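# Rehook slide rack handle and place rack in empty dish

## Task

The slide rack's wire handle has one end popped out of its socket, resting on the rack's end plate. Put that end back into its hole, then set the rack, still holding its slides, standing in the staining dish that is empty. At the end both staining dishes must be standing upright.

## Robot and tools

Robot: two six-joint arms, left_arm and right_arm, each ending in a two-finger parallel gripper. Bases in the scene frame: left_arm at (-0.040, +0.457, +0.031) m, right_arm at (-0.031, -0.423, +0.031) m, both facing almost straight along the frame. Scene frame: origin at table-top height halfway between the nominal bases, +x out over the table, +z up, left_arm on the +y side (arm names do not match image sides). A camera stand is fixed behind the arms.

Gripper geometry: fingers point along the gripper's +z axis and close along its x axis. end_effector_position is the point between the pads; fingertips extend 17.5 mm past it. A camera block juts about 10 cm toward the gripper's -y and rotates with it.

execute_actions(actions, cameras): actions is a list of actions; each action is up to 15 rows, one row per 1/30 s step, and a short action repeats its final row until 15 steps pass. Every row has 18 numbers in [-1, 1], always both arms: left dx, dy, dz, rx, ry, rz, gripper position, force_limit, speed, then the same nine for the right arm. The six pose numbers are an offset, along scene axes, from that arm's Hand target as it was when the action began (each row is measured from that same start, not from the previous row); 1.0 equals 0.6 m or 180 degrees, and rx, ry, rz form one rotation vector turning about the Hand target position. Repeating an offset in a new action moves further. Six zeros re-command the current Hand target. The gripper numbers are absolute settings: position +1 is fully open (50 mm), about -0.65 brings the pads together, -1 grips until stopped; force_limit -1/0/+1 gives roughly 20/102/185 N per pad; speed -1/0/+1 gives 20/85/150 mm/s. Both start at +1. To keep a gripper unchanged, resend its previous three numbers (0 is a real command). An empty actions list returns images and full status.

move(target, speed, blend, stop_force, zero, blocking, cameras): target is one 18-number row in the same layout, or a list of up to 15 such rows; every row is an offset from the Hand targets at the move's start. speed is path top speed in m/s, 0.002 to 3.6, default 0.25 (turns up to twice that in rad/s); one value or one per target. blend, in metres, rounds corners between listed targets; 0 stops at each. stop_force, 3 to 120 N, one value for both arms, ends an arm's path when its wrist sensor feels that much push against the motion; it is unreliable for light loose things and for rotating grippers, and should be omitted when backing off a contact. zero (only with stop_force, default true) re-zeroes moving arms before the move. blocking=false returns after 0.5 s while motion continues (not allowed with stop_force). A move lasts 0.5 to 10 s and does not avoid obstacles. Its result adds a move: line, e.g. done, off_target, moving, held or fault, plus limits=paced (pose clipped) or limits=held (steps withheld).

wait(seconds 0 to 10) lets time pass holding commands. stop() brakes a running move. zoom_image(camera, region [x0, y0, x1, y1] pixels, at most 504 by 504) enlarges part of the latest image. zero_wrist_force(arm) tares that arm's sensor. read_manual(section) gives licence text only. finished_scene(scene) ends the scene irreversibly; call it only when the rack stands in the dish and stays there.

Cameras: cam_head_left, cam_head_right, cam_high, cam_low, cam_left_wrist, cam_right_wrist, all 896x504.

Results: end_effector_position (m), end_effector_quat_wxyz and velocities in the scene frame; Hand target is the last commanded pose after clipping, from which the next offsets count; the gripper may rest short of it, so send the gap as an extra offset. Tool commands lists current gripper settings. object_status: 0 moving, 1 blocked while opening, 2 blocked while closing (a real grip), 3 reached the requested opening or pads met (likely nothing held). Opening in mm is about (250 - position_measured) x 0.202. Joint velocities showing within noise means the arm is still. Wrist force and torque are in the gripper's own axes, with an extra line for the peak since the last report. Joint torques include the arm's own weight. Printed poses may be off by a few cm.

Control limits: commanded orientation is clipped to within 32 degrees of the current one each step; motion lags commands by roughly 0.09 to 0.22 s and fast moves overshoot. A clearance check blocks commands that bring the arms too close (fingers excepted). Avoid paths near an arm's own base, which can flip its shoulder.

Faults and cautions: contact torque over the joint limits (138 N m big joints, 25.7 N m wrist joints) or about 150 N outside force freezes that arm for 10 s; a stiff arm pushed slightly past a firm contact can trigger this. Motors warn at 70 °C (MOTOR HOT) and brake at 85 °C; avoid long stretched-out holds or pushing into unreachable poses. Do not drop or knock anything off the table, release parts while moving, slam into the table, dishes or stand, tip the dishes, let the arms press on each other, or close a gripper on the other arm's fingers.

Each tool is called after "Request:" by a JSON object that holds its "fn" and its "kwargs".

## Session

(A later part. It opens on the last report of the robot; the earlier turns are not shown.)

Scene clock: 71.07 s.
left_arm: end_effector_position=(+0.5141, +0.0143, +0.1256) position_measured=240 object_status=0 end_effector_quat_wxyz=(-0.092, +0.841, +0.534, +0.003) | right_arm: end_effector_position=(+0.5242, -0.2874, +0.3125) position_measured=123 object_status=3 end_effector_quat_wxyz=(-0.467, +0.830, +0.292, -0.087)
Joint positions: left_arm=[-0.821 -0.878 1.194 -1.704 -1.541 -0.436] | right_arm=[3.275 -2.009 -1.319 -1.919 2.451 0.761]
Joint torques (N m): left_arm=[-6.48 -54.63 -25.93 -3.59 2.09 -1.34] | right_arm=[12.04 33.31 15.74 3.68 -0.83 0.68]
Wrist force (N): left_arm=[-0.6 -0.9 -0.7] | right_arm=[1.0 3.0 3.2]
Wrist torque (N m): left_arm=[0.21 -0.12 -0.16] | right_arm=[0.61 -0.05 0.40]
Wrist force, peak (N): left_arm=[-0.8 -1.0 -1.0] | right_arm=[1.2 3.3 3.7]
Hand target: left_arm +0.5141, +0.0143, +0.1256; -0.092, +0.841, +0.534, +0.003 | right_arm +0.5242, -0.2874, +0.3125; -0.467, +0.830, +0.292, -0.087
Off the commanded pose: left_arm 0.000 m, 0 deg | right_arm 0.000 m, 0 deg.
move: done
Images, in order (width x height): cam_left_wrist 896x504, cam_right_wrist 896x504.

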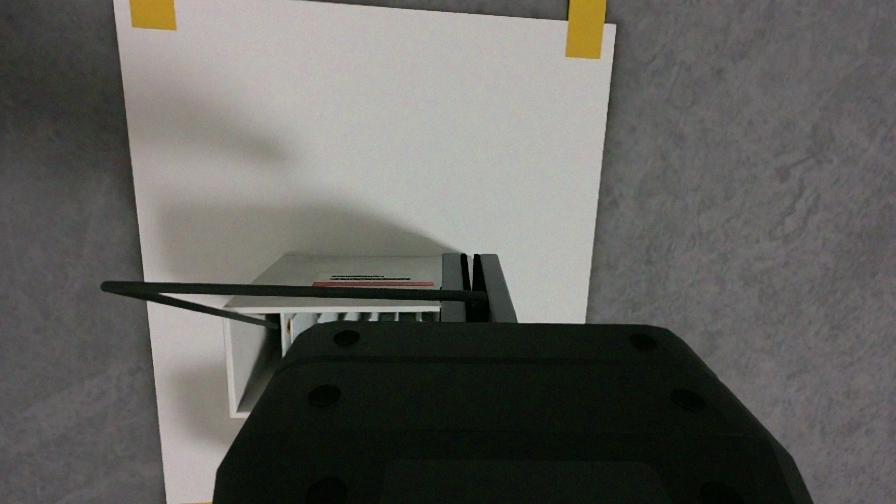

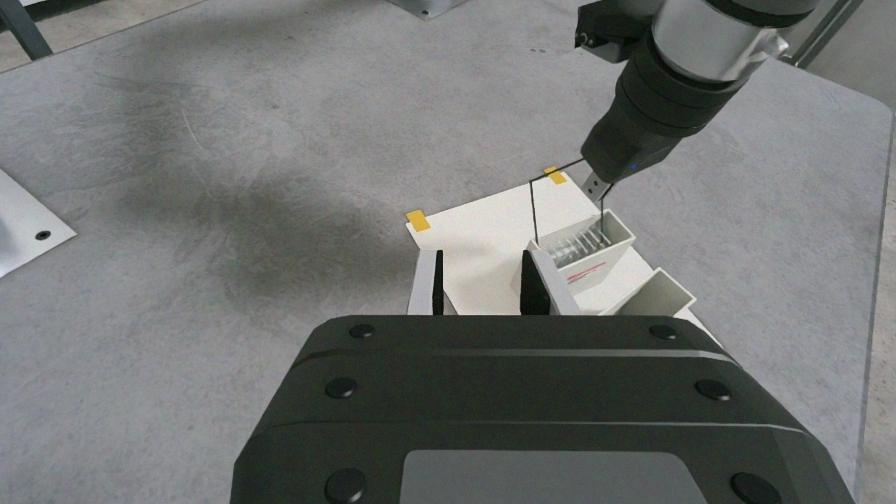

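Request:
{"fn": "move", "kwargs": {"target": [[0.0187,-0.0092,0.0095,0.0269,0.0549,0,-1,-1,-1,0,0,0,0,0,0,0.2,0,0],[0.0385,-0.019,0.0148,0.0538,0.1098,0,-1,-1,-1,0,0,0,0,0,0,0.2,0,0]], "speed": 0.08, "blend": 0.002, "cameras": ["cam_left_wrist","cam_right_wrist"]}}

Request:
{"fn": "zoom_image", "kwargs": {"camera": "cam_left_wrist", "region": [300, 150, 560, 330]}}

Request:
{"fn": "zoom_image", "kwargs": {"camera": "cam_right_wrist", "region": [520, 160, 660, 300]}}

Scene clock: 76.60 s.
left_arm: end_effector_position=(+0.5372, +0.0030, +0.1344) position_measured=240 object_status=2 end_effector_quat_wxyz=(-0.253, +0.818, +0.508, -0.097) | right_arm: end_effector_position=(+0.5242, -0.2874, +0.3125) position_measured=123 object_status=3 end_effector_quat_wxyz=(-0.467, +0.830, +0.292, -0.087)
Joint positions: left_arm=[-0.764 -0.451 0.378 -0.956 -1.657 -0.333] | right_arm=[3.275 -2.009 -1.319 -1.919 2.451 0.761]
Joint torques (N m): left_arm=[-10.2 -67.13 -28.08 -2.02 2.3 -2.55] | right_arm=[11.47 35.65 15.2 3.78 -0.86 0.74]
Wrist force (N): left_arm=[-0.7 -1.5 -0.6] | right_arm=[1.1 3.1 3.1]
Wrist torque (N m): left_arm=[0.21 -0.12 -0.20] | right_arm=[0.63 -0.06 0.39]
Wrist force, peak (N): left_arm=[-0.9 -1.8 -1.7] | right_arm=[1.5 3.4 3.3]
Hand target: left_arm +0.5372, +0.0029, +0.1344; -0.253, +0.818, +0.508, -0.097 | right_arm +0.5242, -0.2874, +0.3125; -0.467, +0.830, +0.292, -0.087
Off the commanded pose: left_arm 0.000 m, 0 deg | right_arm 0.000 m, 0 deg.
move: done
Images, in order (width x height): cam_left_wrist 896x504, cam_right_wrist 896x504.

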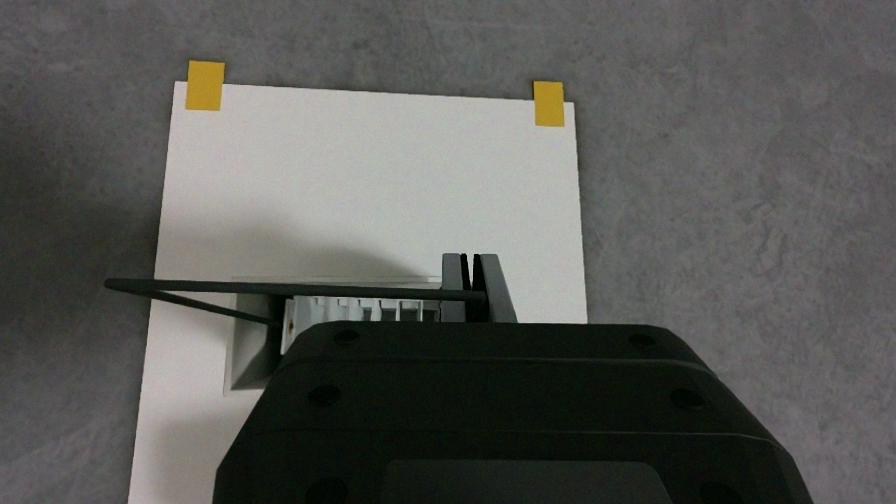

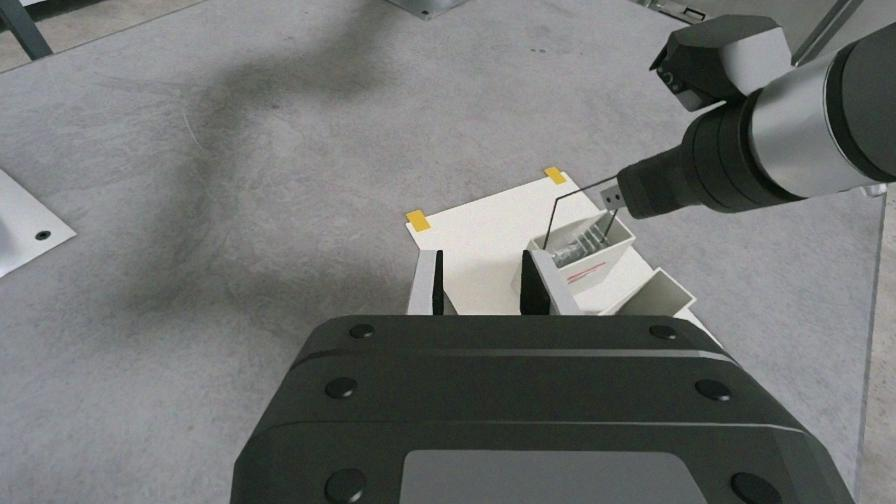

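Scaled by 1.938 from the camera's 896x504 image, which has a finer 1280x720 frame.

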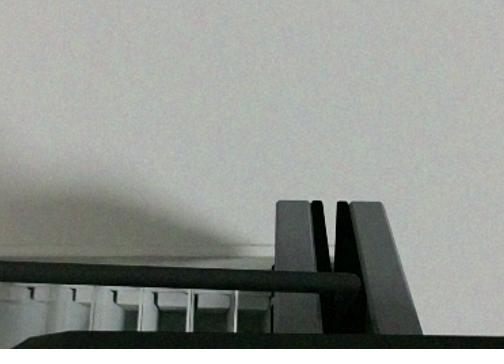

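Scaled by 3.600 from the camera's 896x504 image, which has a finer 1280x720 frame.

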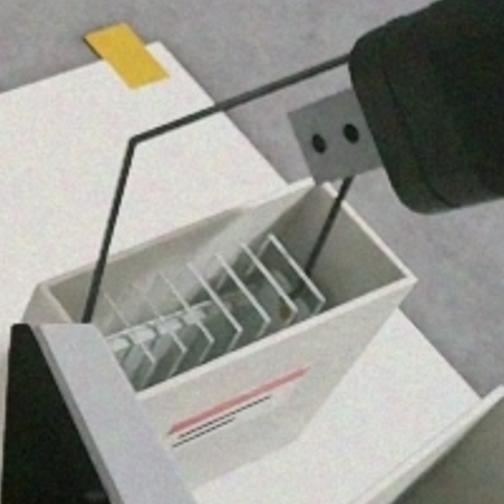

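Request:
{"fn": "zoom_image", "kwargs": {"camera": "cam_right_wrist", "region": [570, 205, 630, 265]}}

Scaled by 8.400 from the camera's 896x504 image, which has a finer 1280x720 frame.

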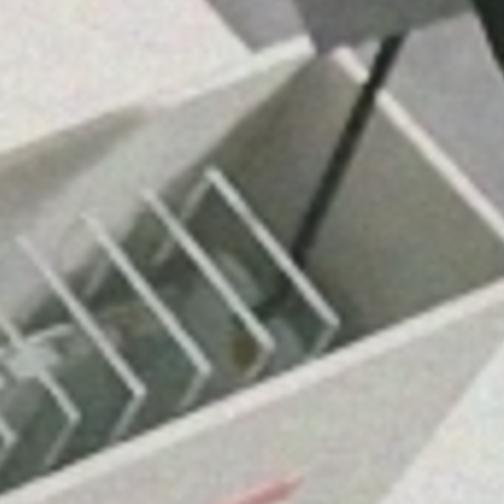

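Request:
{"fn": "move", "kwargs": {"target": [0,0,0,0,0,0,-1,-1,-1,0.003,0.301,-0.2625,0,0,0,0.2,0,0], "speed": 0.2, "cameras": ["cam_right_wrist","cam_high"]}}

Request:
{"fn": "zoom_image", "kwargs": {"camera": "cam_right_wrist", "region": [380, 100, 640, 320]}}

Scene clock: 82.87 s.
left_arm: end_effector_position=(+0.5372, +0.0029, +0.1344) position_measured=240 object_status=2 end_effector_quat_wxyz=(-0.253, +0.818, +0.508, -0.097) | right_arm: end_effector_position=(+0.5239, -0.2515, +0.2813) position_measured=123 object_status=3 end_effector_quat_wxyz=(-0.468, +0.829, +0.293, -0.088)
Joint positions: left_arm=[-0.765 -0.451 0.378 -0.956 -1.657 -0.333] | right_arm=[3.329 -2.019 -1.399 -1.773 2.478 0.834]
Joint torques (N m): left_arm=[-11.19 -73.98 -14.01 -3.91 2.43 -2.38] | right_arm=[-11.84 47.81 39.39 0.27 -0.23 -1.58]
Wrist force (N): left_arm=[-0.5 -1.7 -0.5] | right_arm=[1.5 3.2 3.3]
Wrist torque (N m): left_arm=[0.19 -0.14 -0.20] | right_arm=[0.64 -0.14 0.35]
Wrist force, peak (N): left_arm=[-0.4 -1.7 -0.7] | right_arm=[6.6 7.8 16.2]
Hand target: left_arm +0.5372, +0.0029, +0.1344; -0.253, +0.818, +0.508, -0.097 | right_arm +0.5239, -0.2516, +0.2814; -0.468, +0.829, +0.293, -0.088 (not the last commanded pose)
Off the commanded pose: left_arm 0.000 m, 0 deg | right_arm 0.192 m, 0 deg.
move: held (right_arm; a check stopped the path); limits=held
pose unreachable (right arm): on one or more control steps of this call, first in action 0 (counted from 0), this arm could not follow its commanded pose, so it was not sent that pose on those steps. It may still have moved: this result reports where it is.
cause: moving toward the commanded pose would bring two parts of the arm too close to each other (its gripper and another part of the arm, with joints 4 (wrist 1) to 6 (wrist 3) between them, 2 mm apart when it was first held).
Images, in order (width x height): cam_high 896x504, cam_right_wrist 896x504.

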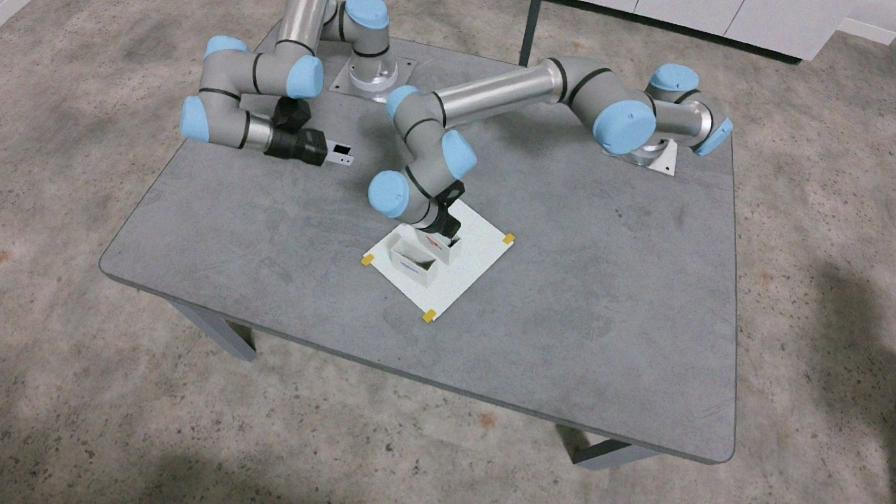

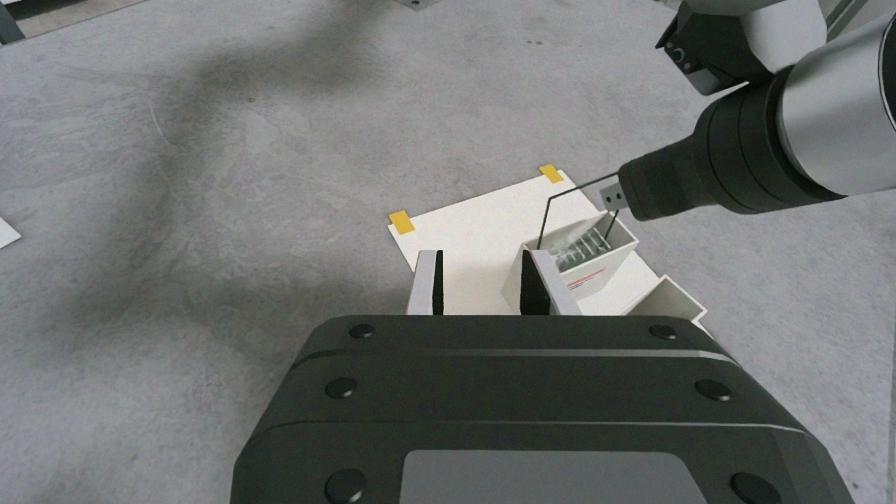

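Scaled by 1.938 from the camera's 896x504 image, which has a finer 1280x720 frame.

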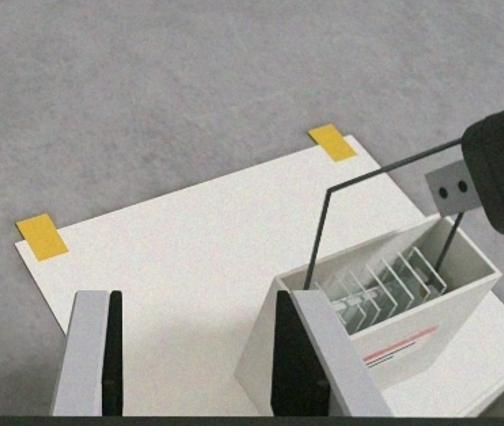

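Request:
{"fn": "move", "kwargs": {"target": [[0,0,0,0,0,0,-1,-1,-1,-0.02,0.02,0.08,0,0,0,0.2,0,0],[0,0,0,0,0,0,-1,-1,-1,-0.08,0.1,0.06,-0.051,-0.538,0.533,0.2,0,0]], "speed": [0.2,0.4], "cameras": ["cam_right_wrist","cam_high"]}}

Request:
{"fn": "zoom_image", "kwargs": {"camera": "cam_right_wrist", "region": [300, 50, 700, 320]}}

Scene clock: 89.07 s.
left_arm: end_effector_position=(+0.5372, +0.0029, +0.1344) position_measured=240 object_status=2 end_effector_quat_wxyz=(-0.253, +0.818, +0.508, -0.097) | right_arm: end_effector_position=(+0.5202, -0.2480, +0.2962) position_measured=123 object_status=3 end_effector_quat_wxyz=(-0.468, +0.829, +0.293, -0.088)
Joint positions: left_arm=[-0.765 -0.451 0.378 -0.956 -1.657 -0.333] | right_arm=[3.335 -2 -1.39 -1.794 2.48 0.844]
Joint torques (N m): left_arm=[-10.59 -73.71 -14.84 -3.79 2.44 -2.36] | right_arm=[-7.04 33.88 15.68 3.89 -1.34 -1.26]
Wrist force (N): left_arm=[-0.6 -1.6 -0.5] | right_arm=[1.2 3.1 3.3]
Wrist torque (N m): left_arm=[0.21 -0.14 -0.19] | right_arm=[0.62 -0.08 0.18]
Wrist force, peak (N): left_arm=[-0.7 -1.7 -0.6] | right_arm=[-0.3 10.6 7.0]
Hand target: left_arm +0.5372, +0.0029, +0.1344; -0.253, +0.818, +0.508, -0.097 | right_arm +0.5202, -0.2481, +0.2961; -0.468, +0.829, +0.293, -0.088 (not the last commanded pose)
Off the commanded pose: left_arm 0.000 m, 0 deg | right_arm 0.075 m, 137 deg.
move: held (right_arm; a check stopped the path); path passed 0 of 2 targets; limits=held
pose unreachable (right arm): on one or more control steps of this call, first in action 0 (counted from 0), this arm could not follow its commanded pose, so it was not sent that pose on those steps. It may still have moved: this result reports where it is.
cause: moving toward the commanded pose would bring two parts of the arm too close to each other (its gripper and another part of the arm, with joints 4 (wrist 1) to 6 (wrist 3) between them, 2 mm apart when it was first held).
Images, in order (width x height): cam_high 896x504, cam_right_wrist 896x504.

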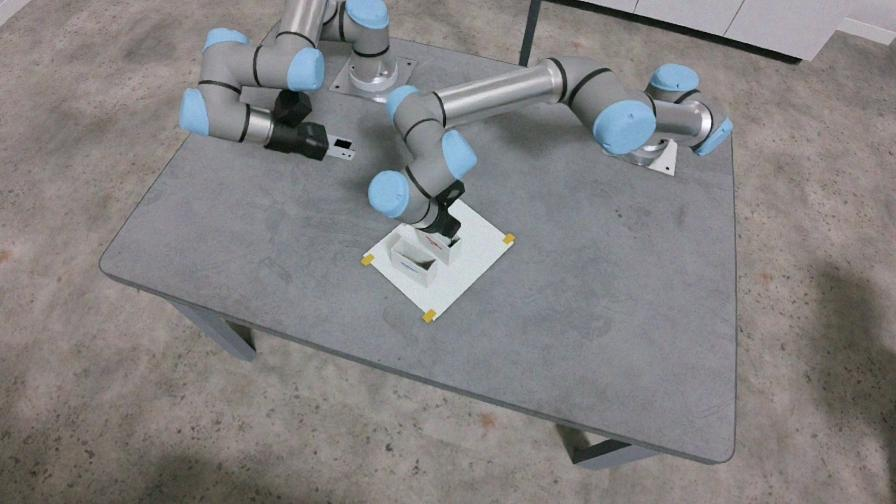

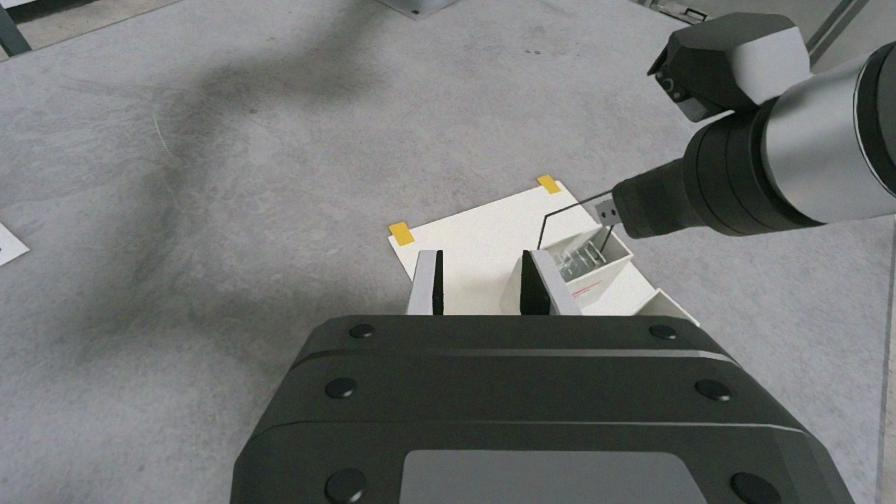

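Scaled by 1.260 from the camera's 896x504 image, which has a finer 1280x720 frame.

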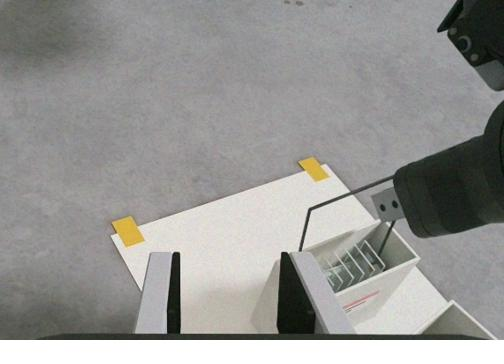

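Request:
{"fn": "move", "kwargs": {"target": [0,0,0,0,0,0,-1,-1,-1,-0.03,0,0.06,-0.0909,-0.0555,0.2184,0.2,0,0], "speed": 0.5}}

Request:
{"fn": "move", "kwargs": {"target": [0,0,0,0,0,0,-1,-1,-1,-0.05,0.16,-0.02,0.1161,-0.3719,0.4147,0.2,0,0], "speed": 0.5, "cameras": ["cam_right_wrist","cam_high"]}}

Request:
{"fn": "zoom_image", "kwargs": {"camera": "cam_right_wrist", "region": [300, 50, 700, 320]}}

Scene clock: 93.37 s.
left_arm: end_effector_position=(+0.5372, +0.0029, +0.1344) position_measured=240 object_status=2 end_effector_quat_wxyz=(-0.253, +0.818, +0.508, -0.097) | right_arm: end_effector_position=(+0.5023, -0.2480, +0.3321) position_measured=123 object_status=3 end_effector_quat_wxyz=(-0.264, +0.744, +0.577, -0.208)
Joint positions: left_arm=[-0.765 -0.451 0.378 -0.956 -1.657 -0.333] | right_arm=[3.534 -2.111 -0.955 -2.232 1.952 0.52]
Joint torques (N m): left_arm=[-11.03 -73.79 -14.62 -3.85 2.4 -2.28] | right_arm=[-6.94 54.95 18.63 1.92 -0.05 -0.44]
Wrist force (N): left_arm=[-0.5 -1.4 -0.9] | right_arm=[0.7 2.8 3.2]
Wrist torque (N m): left_arm=[0.24 -0.15 -0.19] | right_arm=[0.61 0.00 0.13]
Wrist force, peak (N): left_arm=[-0.6 -1.8 -0.5] | right_arm=[0.8 4.2 3.5]
Hand target: left_arm +0.5372, +0.0029, +0.1344; -0.253, +0.818, +0.508, -0.097 | right_arm +0.5022, -0.2481, +0.3321; -0.264, +0.744, +0.577, -0.208
Off the commanded pose: left_arm 0.000 m, 0 deg | right_arm 0.000 m, 0 deg.
move: done

Scene clock: 94.87 s.
left_arm: end_effector_position=(+0.5372, +0.0029, +0.1344) position_measured=240 object_status=2 end_effector_quat_wxyz=(-0.253, +0.818, +0.508, -0.097) | right_arm: end_effector_position=(+0.4874, -0.2011, +0.3265) position_measured=123 object_status=3 end_effector_quat_wxyz=(-0.080, +0.531, +0.843, -0.016)
Joint positions: left_arm=[-0.765 -0.451 0.378 -0.956 -1.657 -0.333] | right_arm=[3.733 -1.781 -1.405 -1.623 1.703 0.128]
Joint torques (N m): left_arm=[-11.07 -73.5 -14.8 -3.77 2.4 -2.14] | right_arm=[-12.1 24.89 34.63 3.9 3.32 0.63]
Wrist force (N): left_arm=[-0.6 -1.4 -0.6] | right_arm=[-1.3 2.6 3.2]
Wrist torque (N m): left_arm=[0.24 -0.12 -0.19] | right_arm=[0.59 0.32 0.12]
Wrist force, peak (N): left_arm=[-0.5 -1.7 -0.8] | right_arm=[-0.1 0.6 8.2]
Hand target: left_arm +0.5372, +0.0029, +0.1344; -0.253, +0.818, +0.508, -0.097 | right_arm +0.4874, -0.2011, +0.3264; -0.080, +0.531, +0.843, -0.016 (not the last commanded pose)
Off the commanded pose: left_arm 0.000 m, 0 deg | right_arm 0.052 m, 52 deg.
move: held (right_arm; a check stopped the path); limits=held
pose unreachable (right arm): on one or more control steps of this call, first in action 0 (counted from 0), this arm could not follow its commanded pose, so it was not sent that pose on those steps. It may still have moved: this result reports where it is.
cause: moving toward the commanded pose would bring a part of the arm too close to another arm (this arm's gripper and a part of the left arm just beyond its joint 3 (elbow), at the place that arm is still heading or pushing toward).
Images, in order (width x height): cam_high 896x504, cam_right_wrist 896x504.

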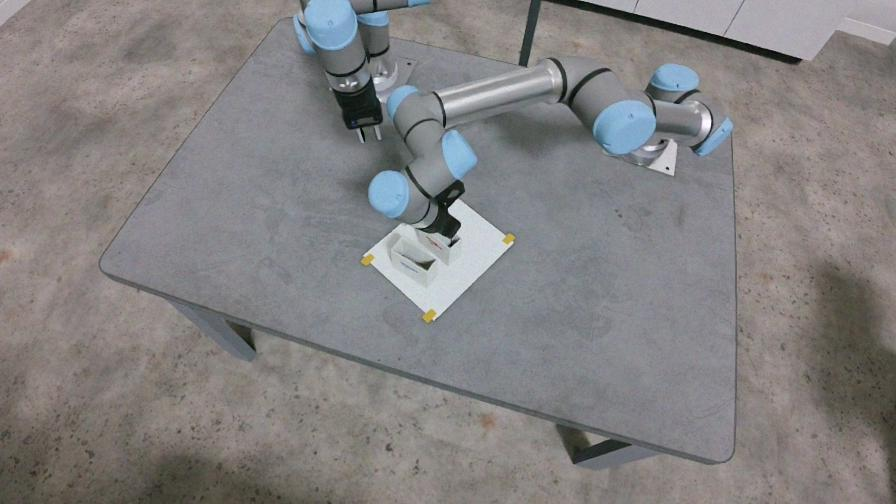

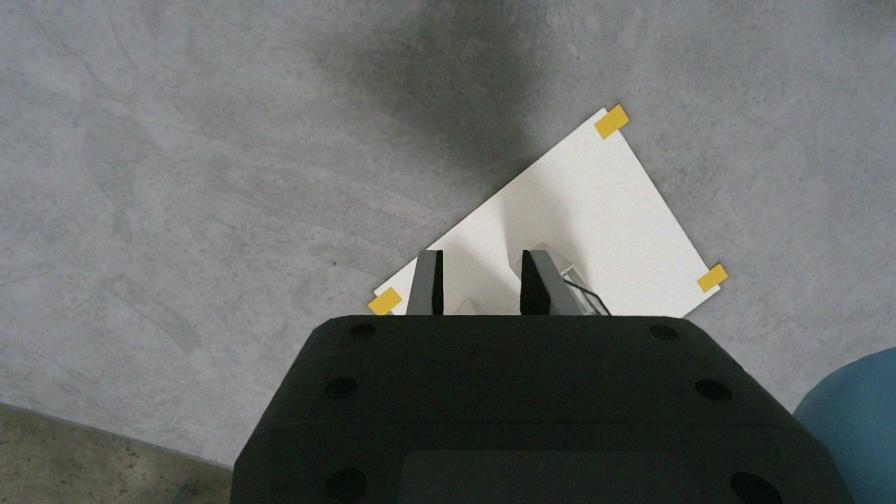

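Scaled by 1.260 from the camera's 896x504 image, which has a finer 1280x720 frame.

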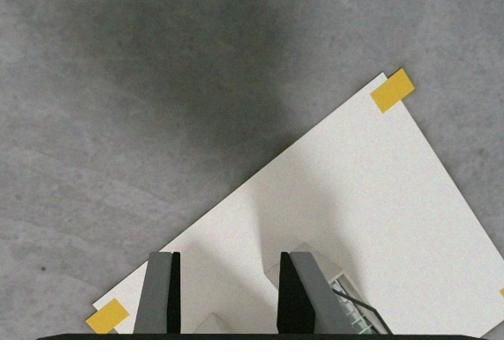

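Request:
{"fn": "move", "kwargs": {"target": [0,0,0,0,0,0,-1,-1,-1,0.0,-0.05,-0.03,0.06,-0.1916,0.2133,0.2,0,0], "speed": 0.4, "cameras": ["cam_right_wrist","cam_high"]}}

Request:
{"fn": "zoom_image", "kwargs": {"camera": "cam_right_wrist", "region": [300, 50, 700, 320]}}

Scene clock: 98.27 s.
left_arm: end_effector_position=(+0.5372, +0.0029, +0.1344) position_measured=240 object_status=2 end_effector_quat_wxyz=(-0.253, +0.818, +0.508, -0.097) | right_arm: end_effector_position=(+0.4874, -0.2312, +0.3085) position_measured=123 object_status=3 end_effector_quat_wxyz=(+0.130, +0.200, +0.952, +0.191)
Joint positions: left_arm=[-0.765 -0.451 0.378 -0.956 -1.657 -0.333] | right_arm=[3.704 -1.489 -1.965 -0.801 1.665 -0.58]
Joint torques (N m): left_arm=[-11.09 -73.52 -14.73 -3.77 2.52 -1.97] | right_arm=[12.7 11.08 27.81 5.61 -2.81 -1.68]
Wrist force (N): left_arm=[-0.6 -1.4 -0.6] | right_arm=[-2.2 1.7 2.2]
Wrist torque (N m): left_arm=[0.22 -0.14 -0.20] | right_arm=[0.42 0.42 0.03]
Wrist force, peak (N): left_arm=[-0.7 -1.7 -0.7] | right_arm=[-1.1 3.1 3.4]
Hand target: left_arm +0.5372, +0.0029, +0.1344; -0.253, +0.818, +0.508, -0.097 | right_arm +0.4874, -0.2311, +0.3084; +0.130, +0.200, +0.952, +0.191
Off the commanded pose: left_arm 0.000 m, 0 deg | right_arm 0.000 m, 0 deg.
move: done
Images, in order (width x height): cam_high 896x504, cam_right_wrist 896x504.

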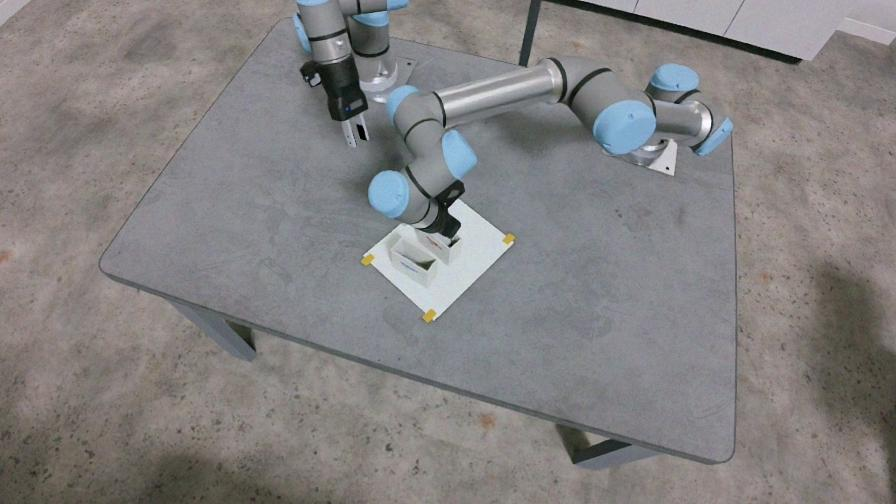

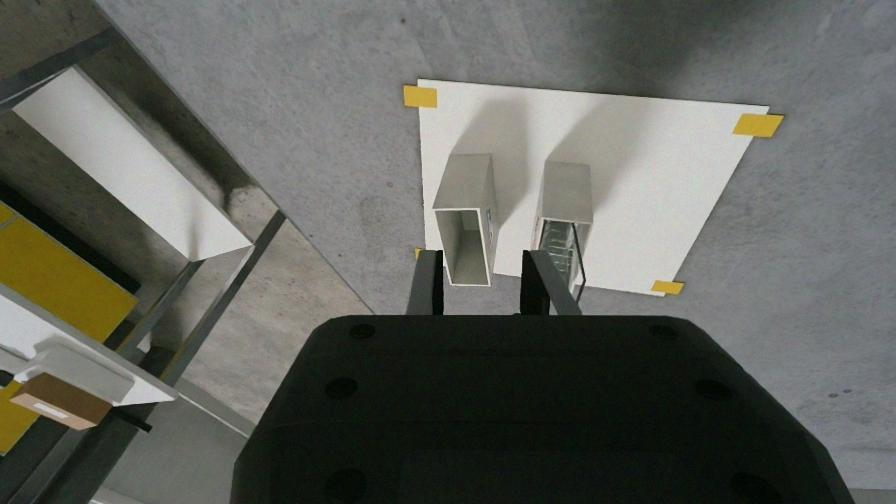

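Scaled by 1.260 from the camera's 896x504 image, which has a finer 1280x720 frame.

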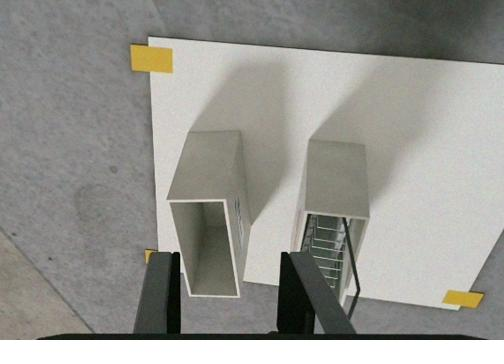

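Request:
{"fn": "move", "kwargs": {"target": [0,0,0,0,0,0,-1,-1,-1,-0.0107,0.2627,-0.204,0,0,0,0.2,0,0], "speed": 0.2, "cameras": ["cam_right_wrist"]}}

Request:
{"fn": "zoom_image", "kwargs": {"camera": "cam_right_wrist", "region": [400, 150, 600, 320]}}

Scene clock: 103.13 s.
left_arm: end_effector_position=(+0.5372, +0.0029, +0.1344) position_measured=240 object_status=2 end_effector_quat_wxyz=(-0.253, +0.818, +0.508, -0.097) | right_arm: end_effector_position=(+0.4831, -0.1423, +0.2393) position_measured=123 object_status=3 end_effector_quat_wxyz=(+0.130, +0.200, +0.952, +0.191)
Joint positions: left_arm=[-0.765 -0.451 0.378 -0.956 -1.657 -0.333] | right_arm=[3.872 -1.627 -2.024 -0.596 1.591 -0.431]
Joint torques (N m): left_arm=[-11.04 -73.63 -14.74 -3.7 2.39 -1.92] | right_arm=[-11.24 31.59 36.76 1.27 2.98 -1.58]
Wrist force (N): left_arm=[-0.7 -1.6 -0.6] | right_arm=[-2.3 1.4 2.1]
Wrist torque (N m): left_arm=[0.20 -0.11 -0.19] | right_arm=[0.37 0.41 0.08]
Wrist force, peak (N): left_arm=[-0.7 -1.6 -0.6] | right_arm=[4.9 2.1 14.6]
Hand target: left_arm +0.5372, +0.0029, +0.1344; -0.253, +0.818, +0.508, -0.097 | right_arm +0.4832, -0.1424, +0.2394; +0.130, +0.200, +0.952, +0.191 (not the last commanded pose)
Off the commanded pose: left_arm 0.000 m, 0 deg | right_arm 0.087 m, 0 deg.
move: held (right_arm; a check stopped the path); limits=held
pose unreachable (right arm): on one or more control steps of this call, first in action 0 (counted from 0), this arm could not follow its commanded pose, so it was not sent that pose on those steps. It may still have moved: this result reports where it is.
cause: moving toward the commanded pose would bring a part of the arm too close to another arm (this arm's gripper and a part of the left arm just beyond its joint 3 (elbow), 7 mm apart when this arm was first held).
Images, in order (width x height): cam_right_wrist 896x504.

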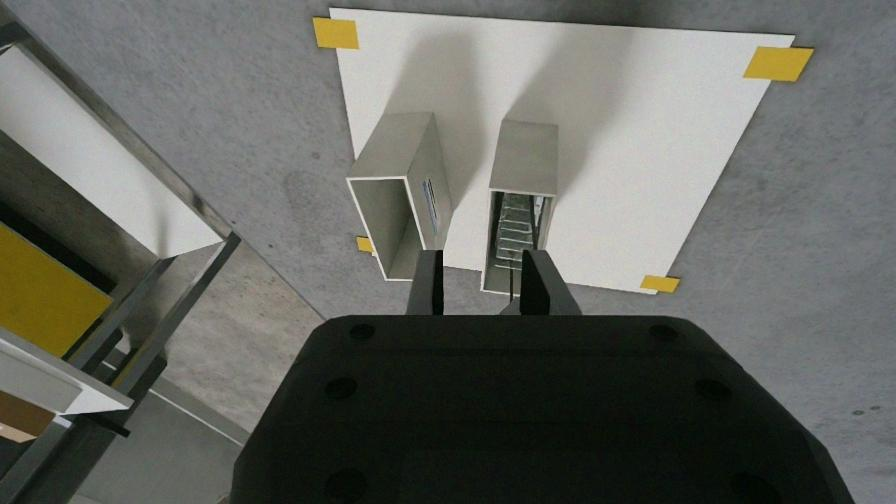

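Scaled by 2.520 from the camera's 896x504 image, which has a finer 1280x720 frame.

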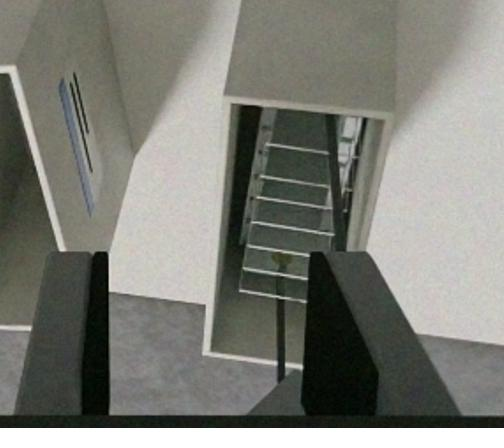

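Request:
{"fn": "move", "kwargs": {"target": [0,0,0,-0.0636,-0.1297,0,-1,-1,-1,0,-0.05,0.03,0,0,0,0.2,0,0], "speed": 0.15, "cameras": ["cam_right_wrist","cam_high","cam_left_wrist"]}}

Request:
{"fn": "zoom_image", "kwargs": {"camera": "cam_right_wrist", "region": [400, 120, 640, 320]}}

Scene clock: 110.47 s.
left_arm: end_effector_position=(+0.5371, +0.0029, +0.1345) position_measured=240 object_status=2 end_effector_quat_wxyz=(-0.063, +0.842, +0.536, +0.021) | right_arm: end_effector_position=(+0.4832, -0.1724, +0.2575) position_measured=123 object_status=3 end_effector_quat_wxyz=(+0.130, +0.200, +0.952, +0.191)
Joint positions: left_arm=[-0.817 -0.865 1.159 -1.745 -1.513 -0.436] | right_arm=[3.82 -1.576 -2.025 -0.648 1.614 -0.476]
Joint torques (N m): left_arm=[9.32 -50.41 -18.25 -5.09 -3.02 2.64] | right_arm=[11.16 14.96 39.79 5.87 -0.97 1.01]
Wrist force (N): left_arm=[-0.7 -1.0 -0.2] | right_arm=[-2.2 1.4 2.3]
Wrist torque (N m): left_arm=[0.26 -0.08 -0.08] | right_arm=[0.36 0.41 0.20]
Wrist force, peak (N): left_arm=[-1.0 -1.7 -0.2] | right_arm=[-2.4 1.5 2.5]
Hand target: left_arm +0.5372, +0.0029, +0.1344; -0.063, +0.842, +0.536, +0.021 | right_arm +0.4832, -0.1724, +0.2574; +0.130, +0.200, +0.952, +0.191
Off the commanded pose: left_arm 0.000 m, 0 deg | right_arm 0.000 m, 0 deg.
move: done
Images, in order (width x height): cam_high 896x504, cam_left_wrist 896x504, cam_right_wrist 896x504.

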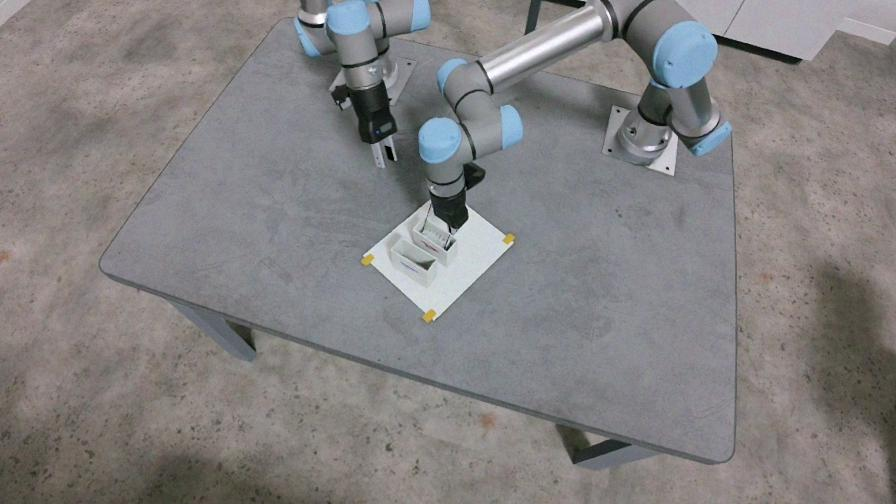

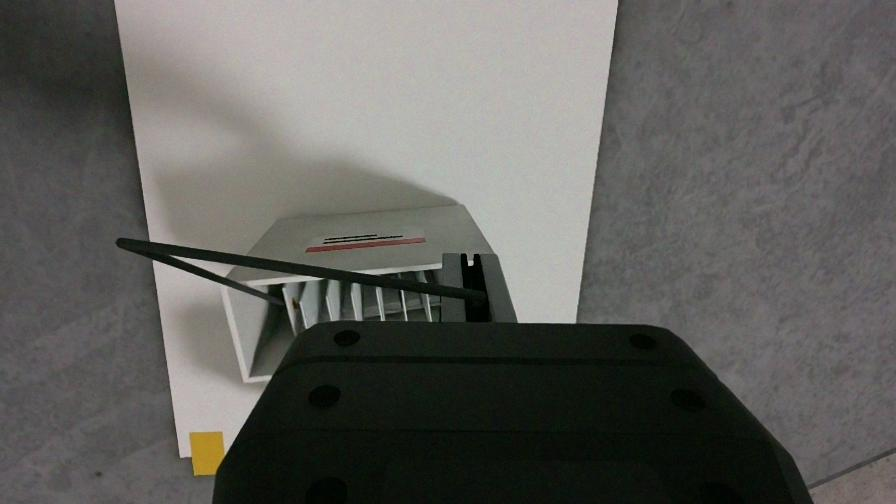

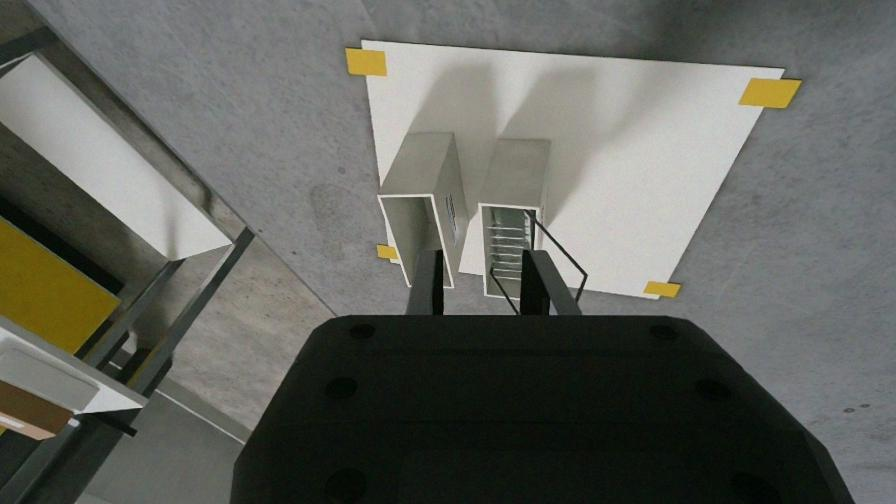

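Scaled by 2.100 from the camera's 896x504 image, which has a finer 1280x720 frame.

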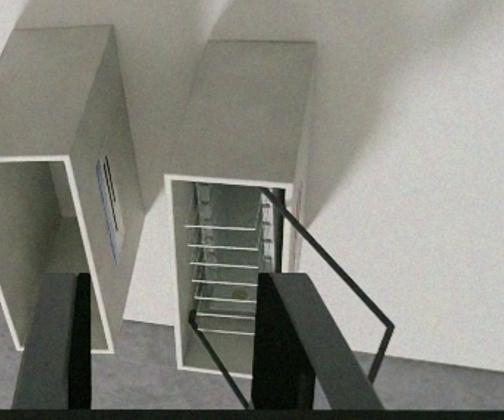

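Request:
{"fn": "move", "kwargs": {"target": [0,0,0,0.0489,0.0998,0,-1,-1,-1,0.13,-0.16,0.08,-0.0312,0.4321,-0.5386,0.2,0,0], "speed": 0.3, "cameras": ["cam_right_wrist","cam_high","cam_left_wrist"]}}

Request:
{"fn": "zoom_image", "kwargs": {"camera": "cam_right_wrist", "region": [300, 50, 600, 320]}}

Scene clock: 132.03 s.
left_arm: end_effector_position=(+0.5372, +0.0029, +0.1344) position_measured=240 object_status=2 end_effector_quat_wxyz=(-0.210, +0.827, +0.517, -0.070) | right_arm: end_effector_position=(+0.5613, -0.2684, +0.3054) position_measured=123 object_status=3 end_effector_quat_wxyz=(-0.327, +0.850, +0.385, -0.149)
Joint positions: left_arm=[-0.775 -0.588 0.634 -1.175 -1.629 -0.36] | right_arm=[3.392 -2.146 -1.012 -2.034 2.151 0.815]
Joint torques (N m): left_arm=[0.23 -71.22 -16.45 -3.7 2.02 -1.85] | right_arm=[12.03 56.6 15.7 2.63 -1.21 0.49]
Wrist force (N): left_arm=[-0.7 -0.7 -1.0] | right_arm=[1.0 3.1 3.1]
Wrist torque (N m): left_arm=[0.29 -0.18 -0.19] | right_arm=[0.65 -0.05 0.36]
Wrist force, peak (N): left_arm=[-0.8 -1.3 -0.7] | right_arm=[0.5 3.6 3.3]
Hand target: left_arm +0.5372, +0.0029, +0.1344; -0.210, +0.827, +0.517, -0.070 | right_arm +0.5612, -0.2684, +0.3054; -0.327, +0.850, +0.385, -0.149
Off the commanded pose: left_arm 0.000 m, 0 deg | right_arm 0.000 m, 0 deg.
move: done
Images, in order (width x height): cam_high 896x504, cam_left_wrist 896x504, cam_right_wrist 896x504.

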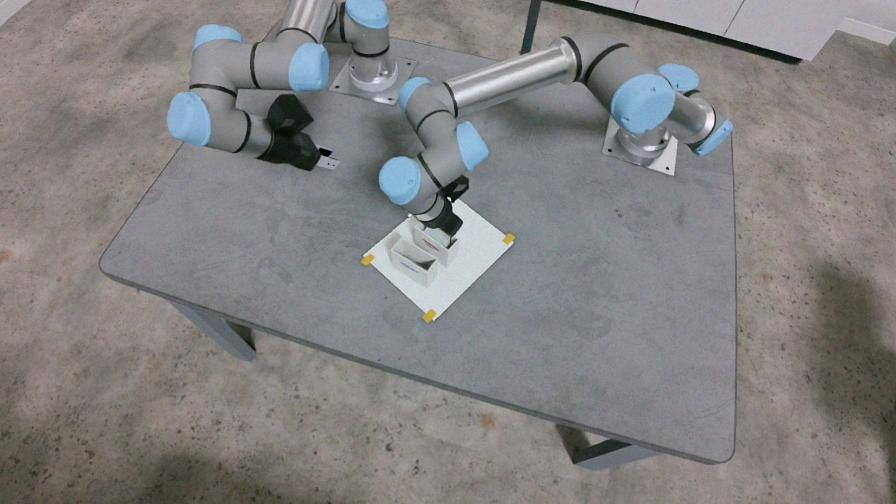

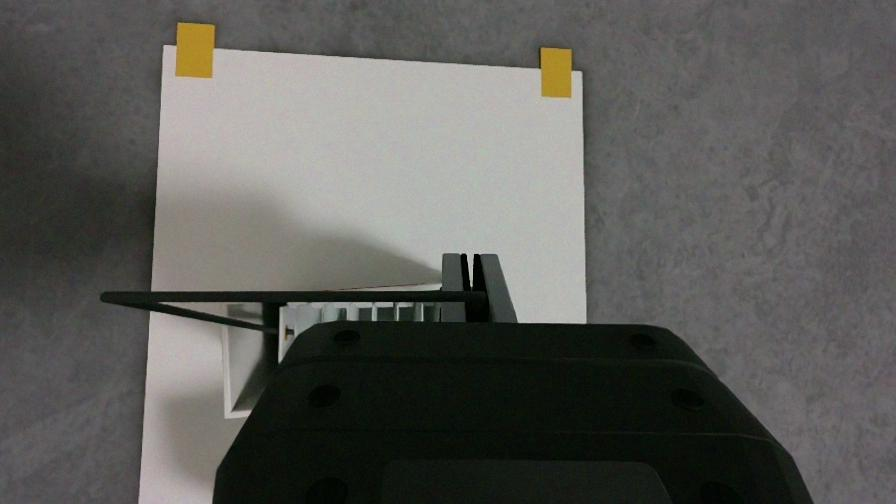

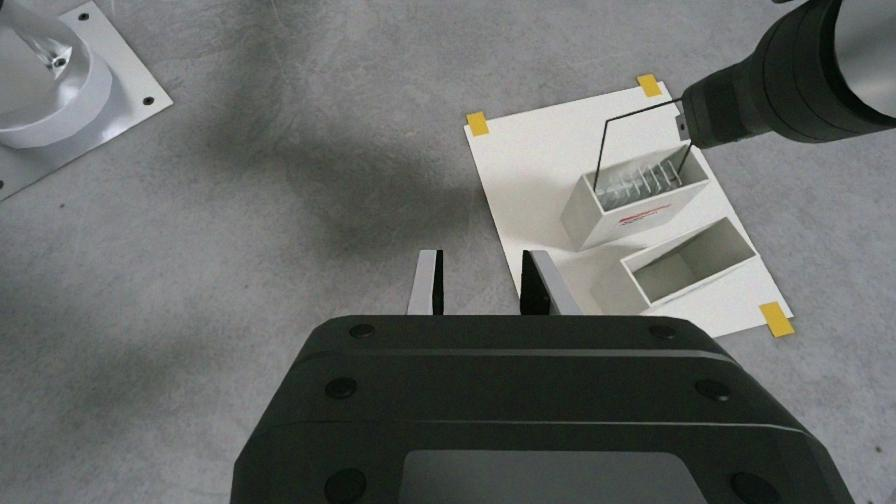

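Scaled by 1.680 from the camera's 896x504 image, which has a finer 1280x720 frame.

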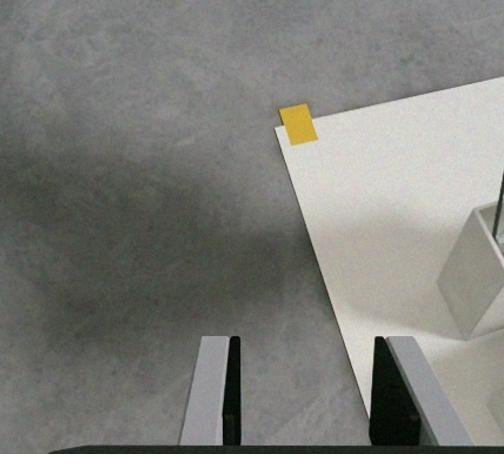

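Request:
{"fn": "zoom_image", "kwargs": {"camera": "cam_right_wrist", "region": [550, 80, 730, 240]}}

Scaled by 2.800 from the camera's 896x504 image, which has a finer 1280x720 frame.

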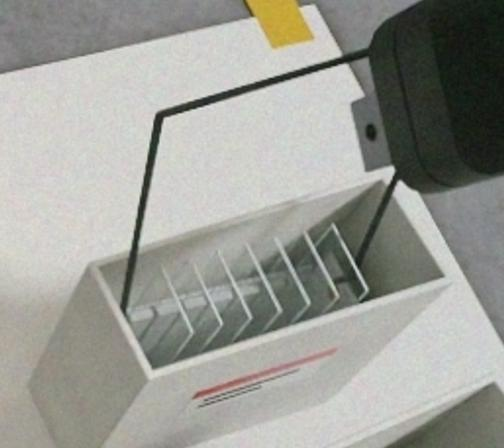

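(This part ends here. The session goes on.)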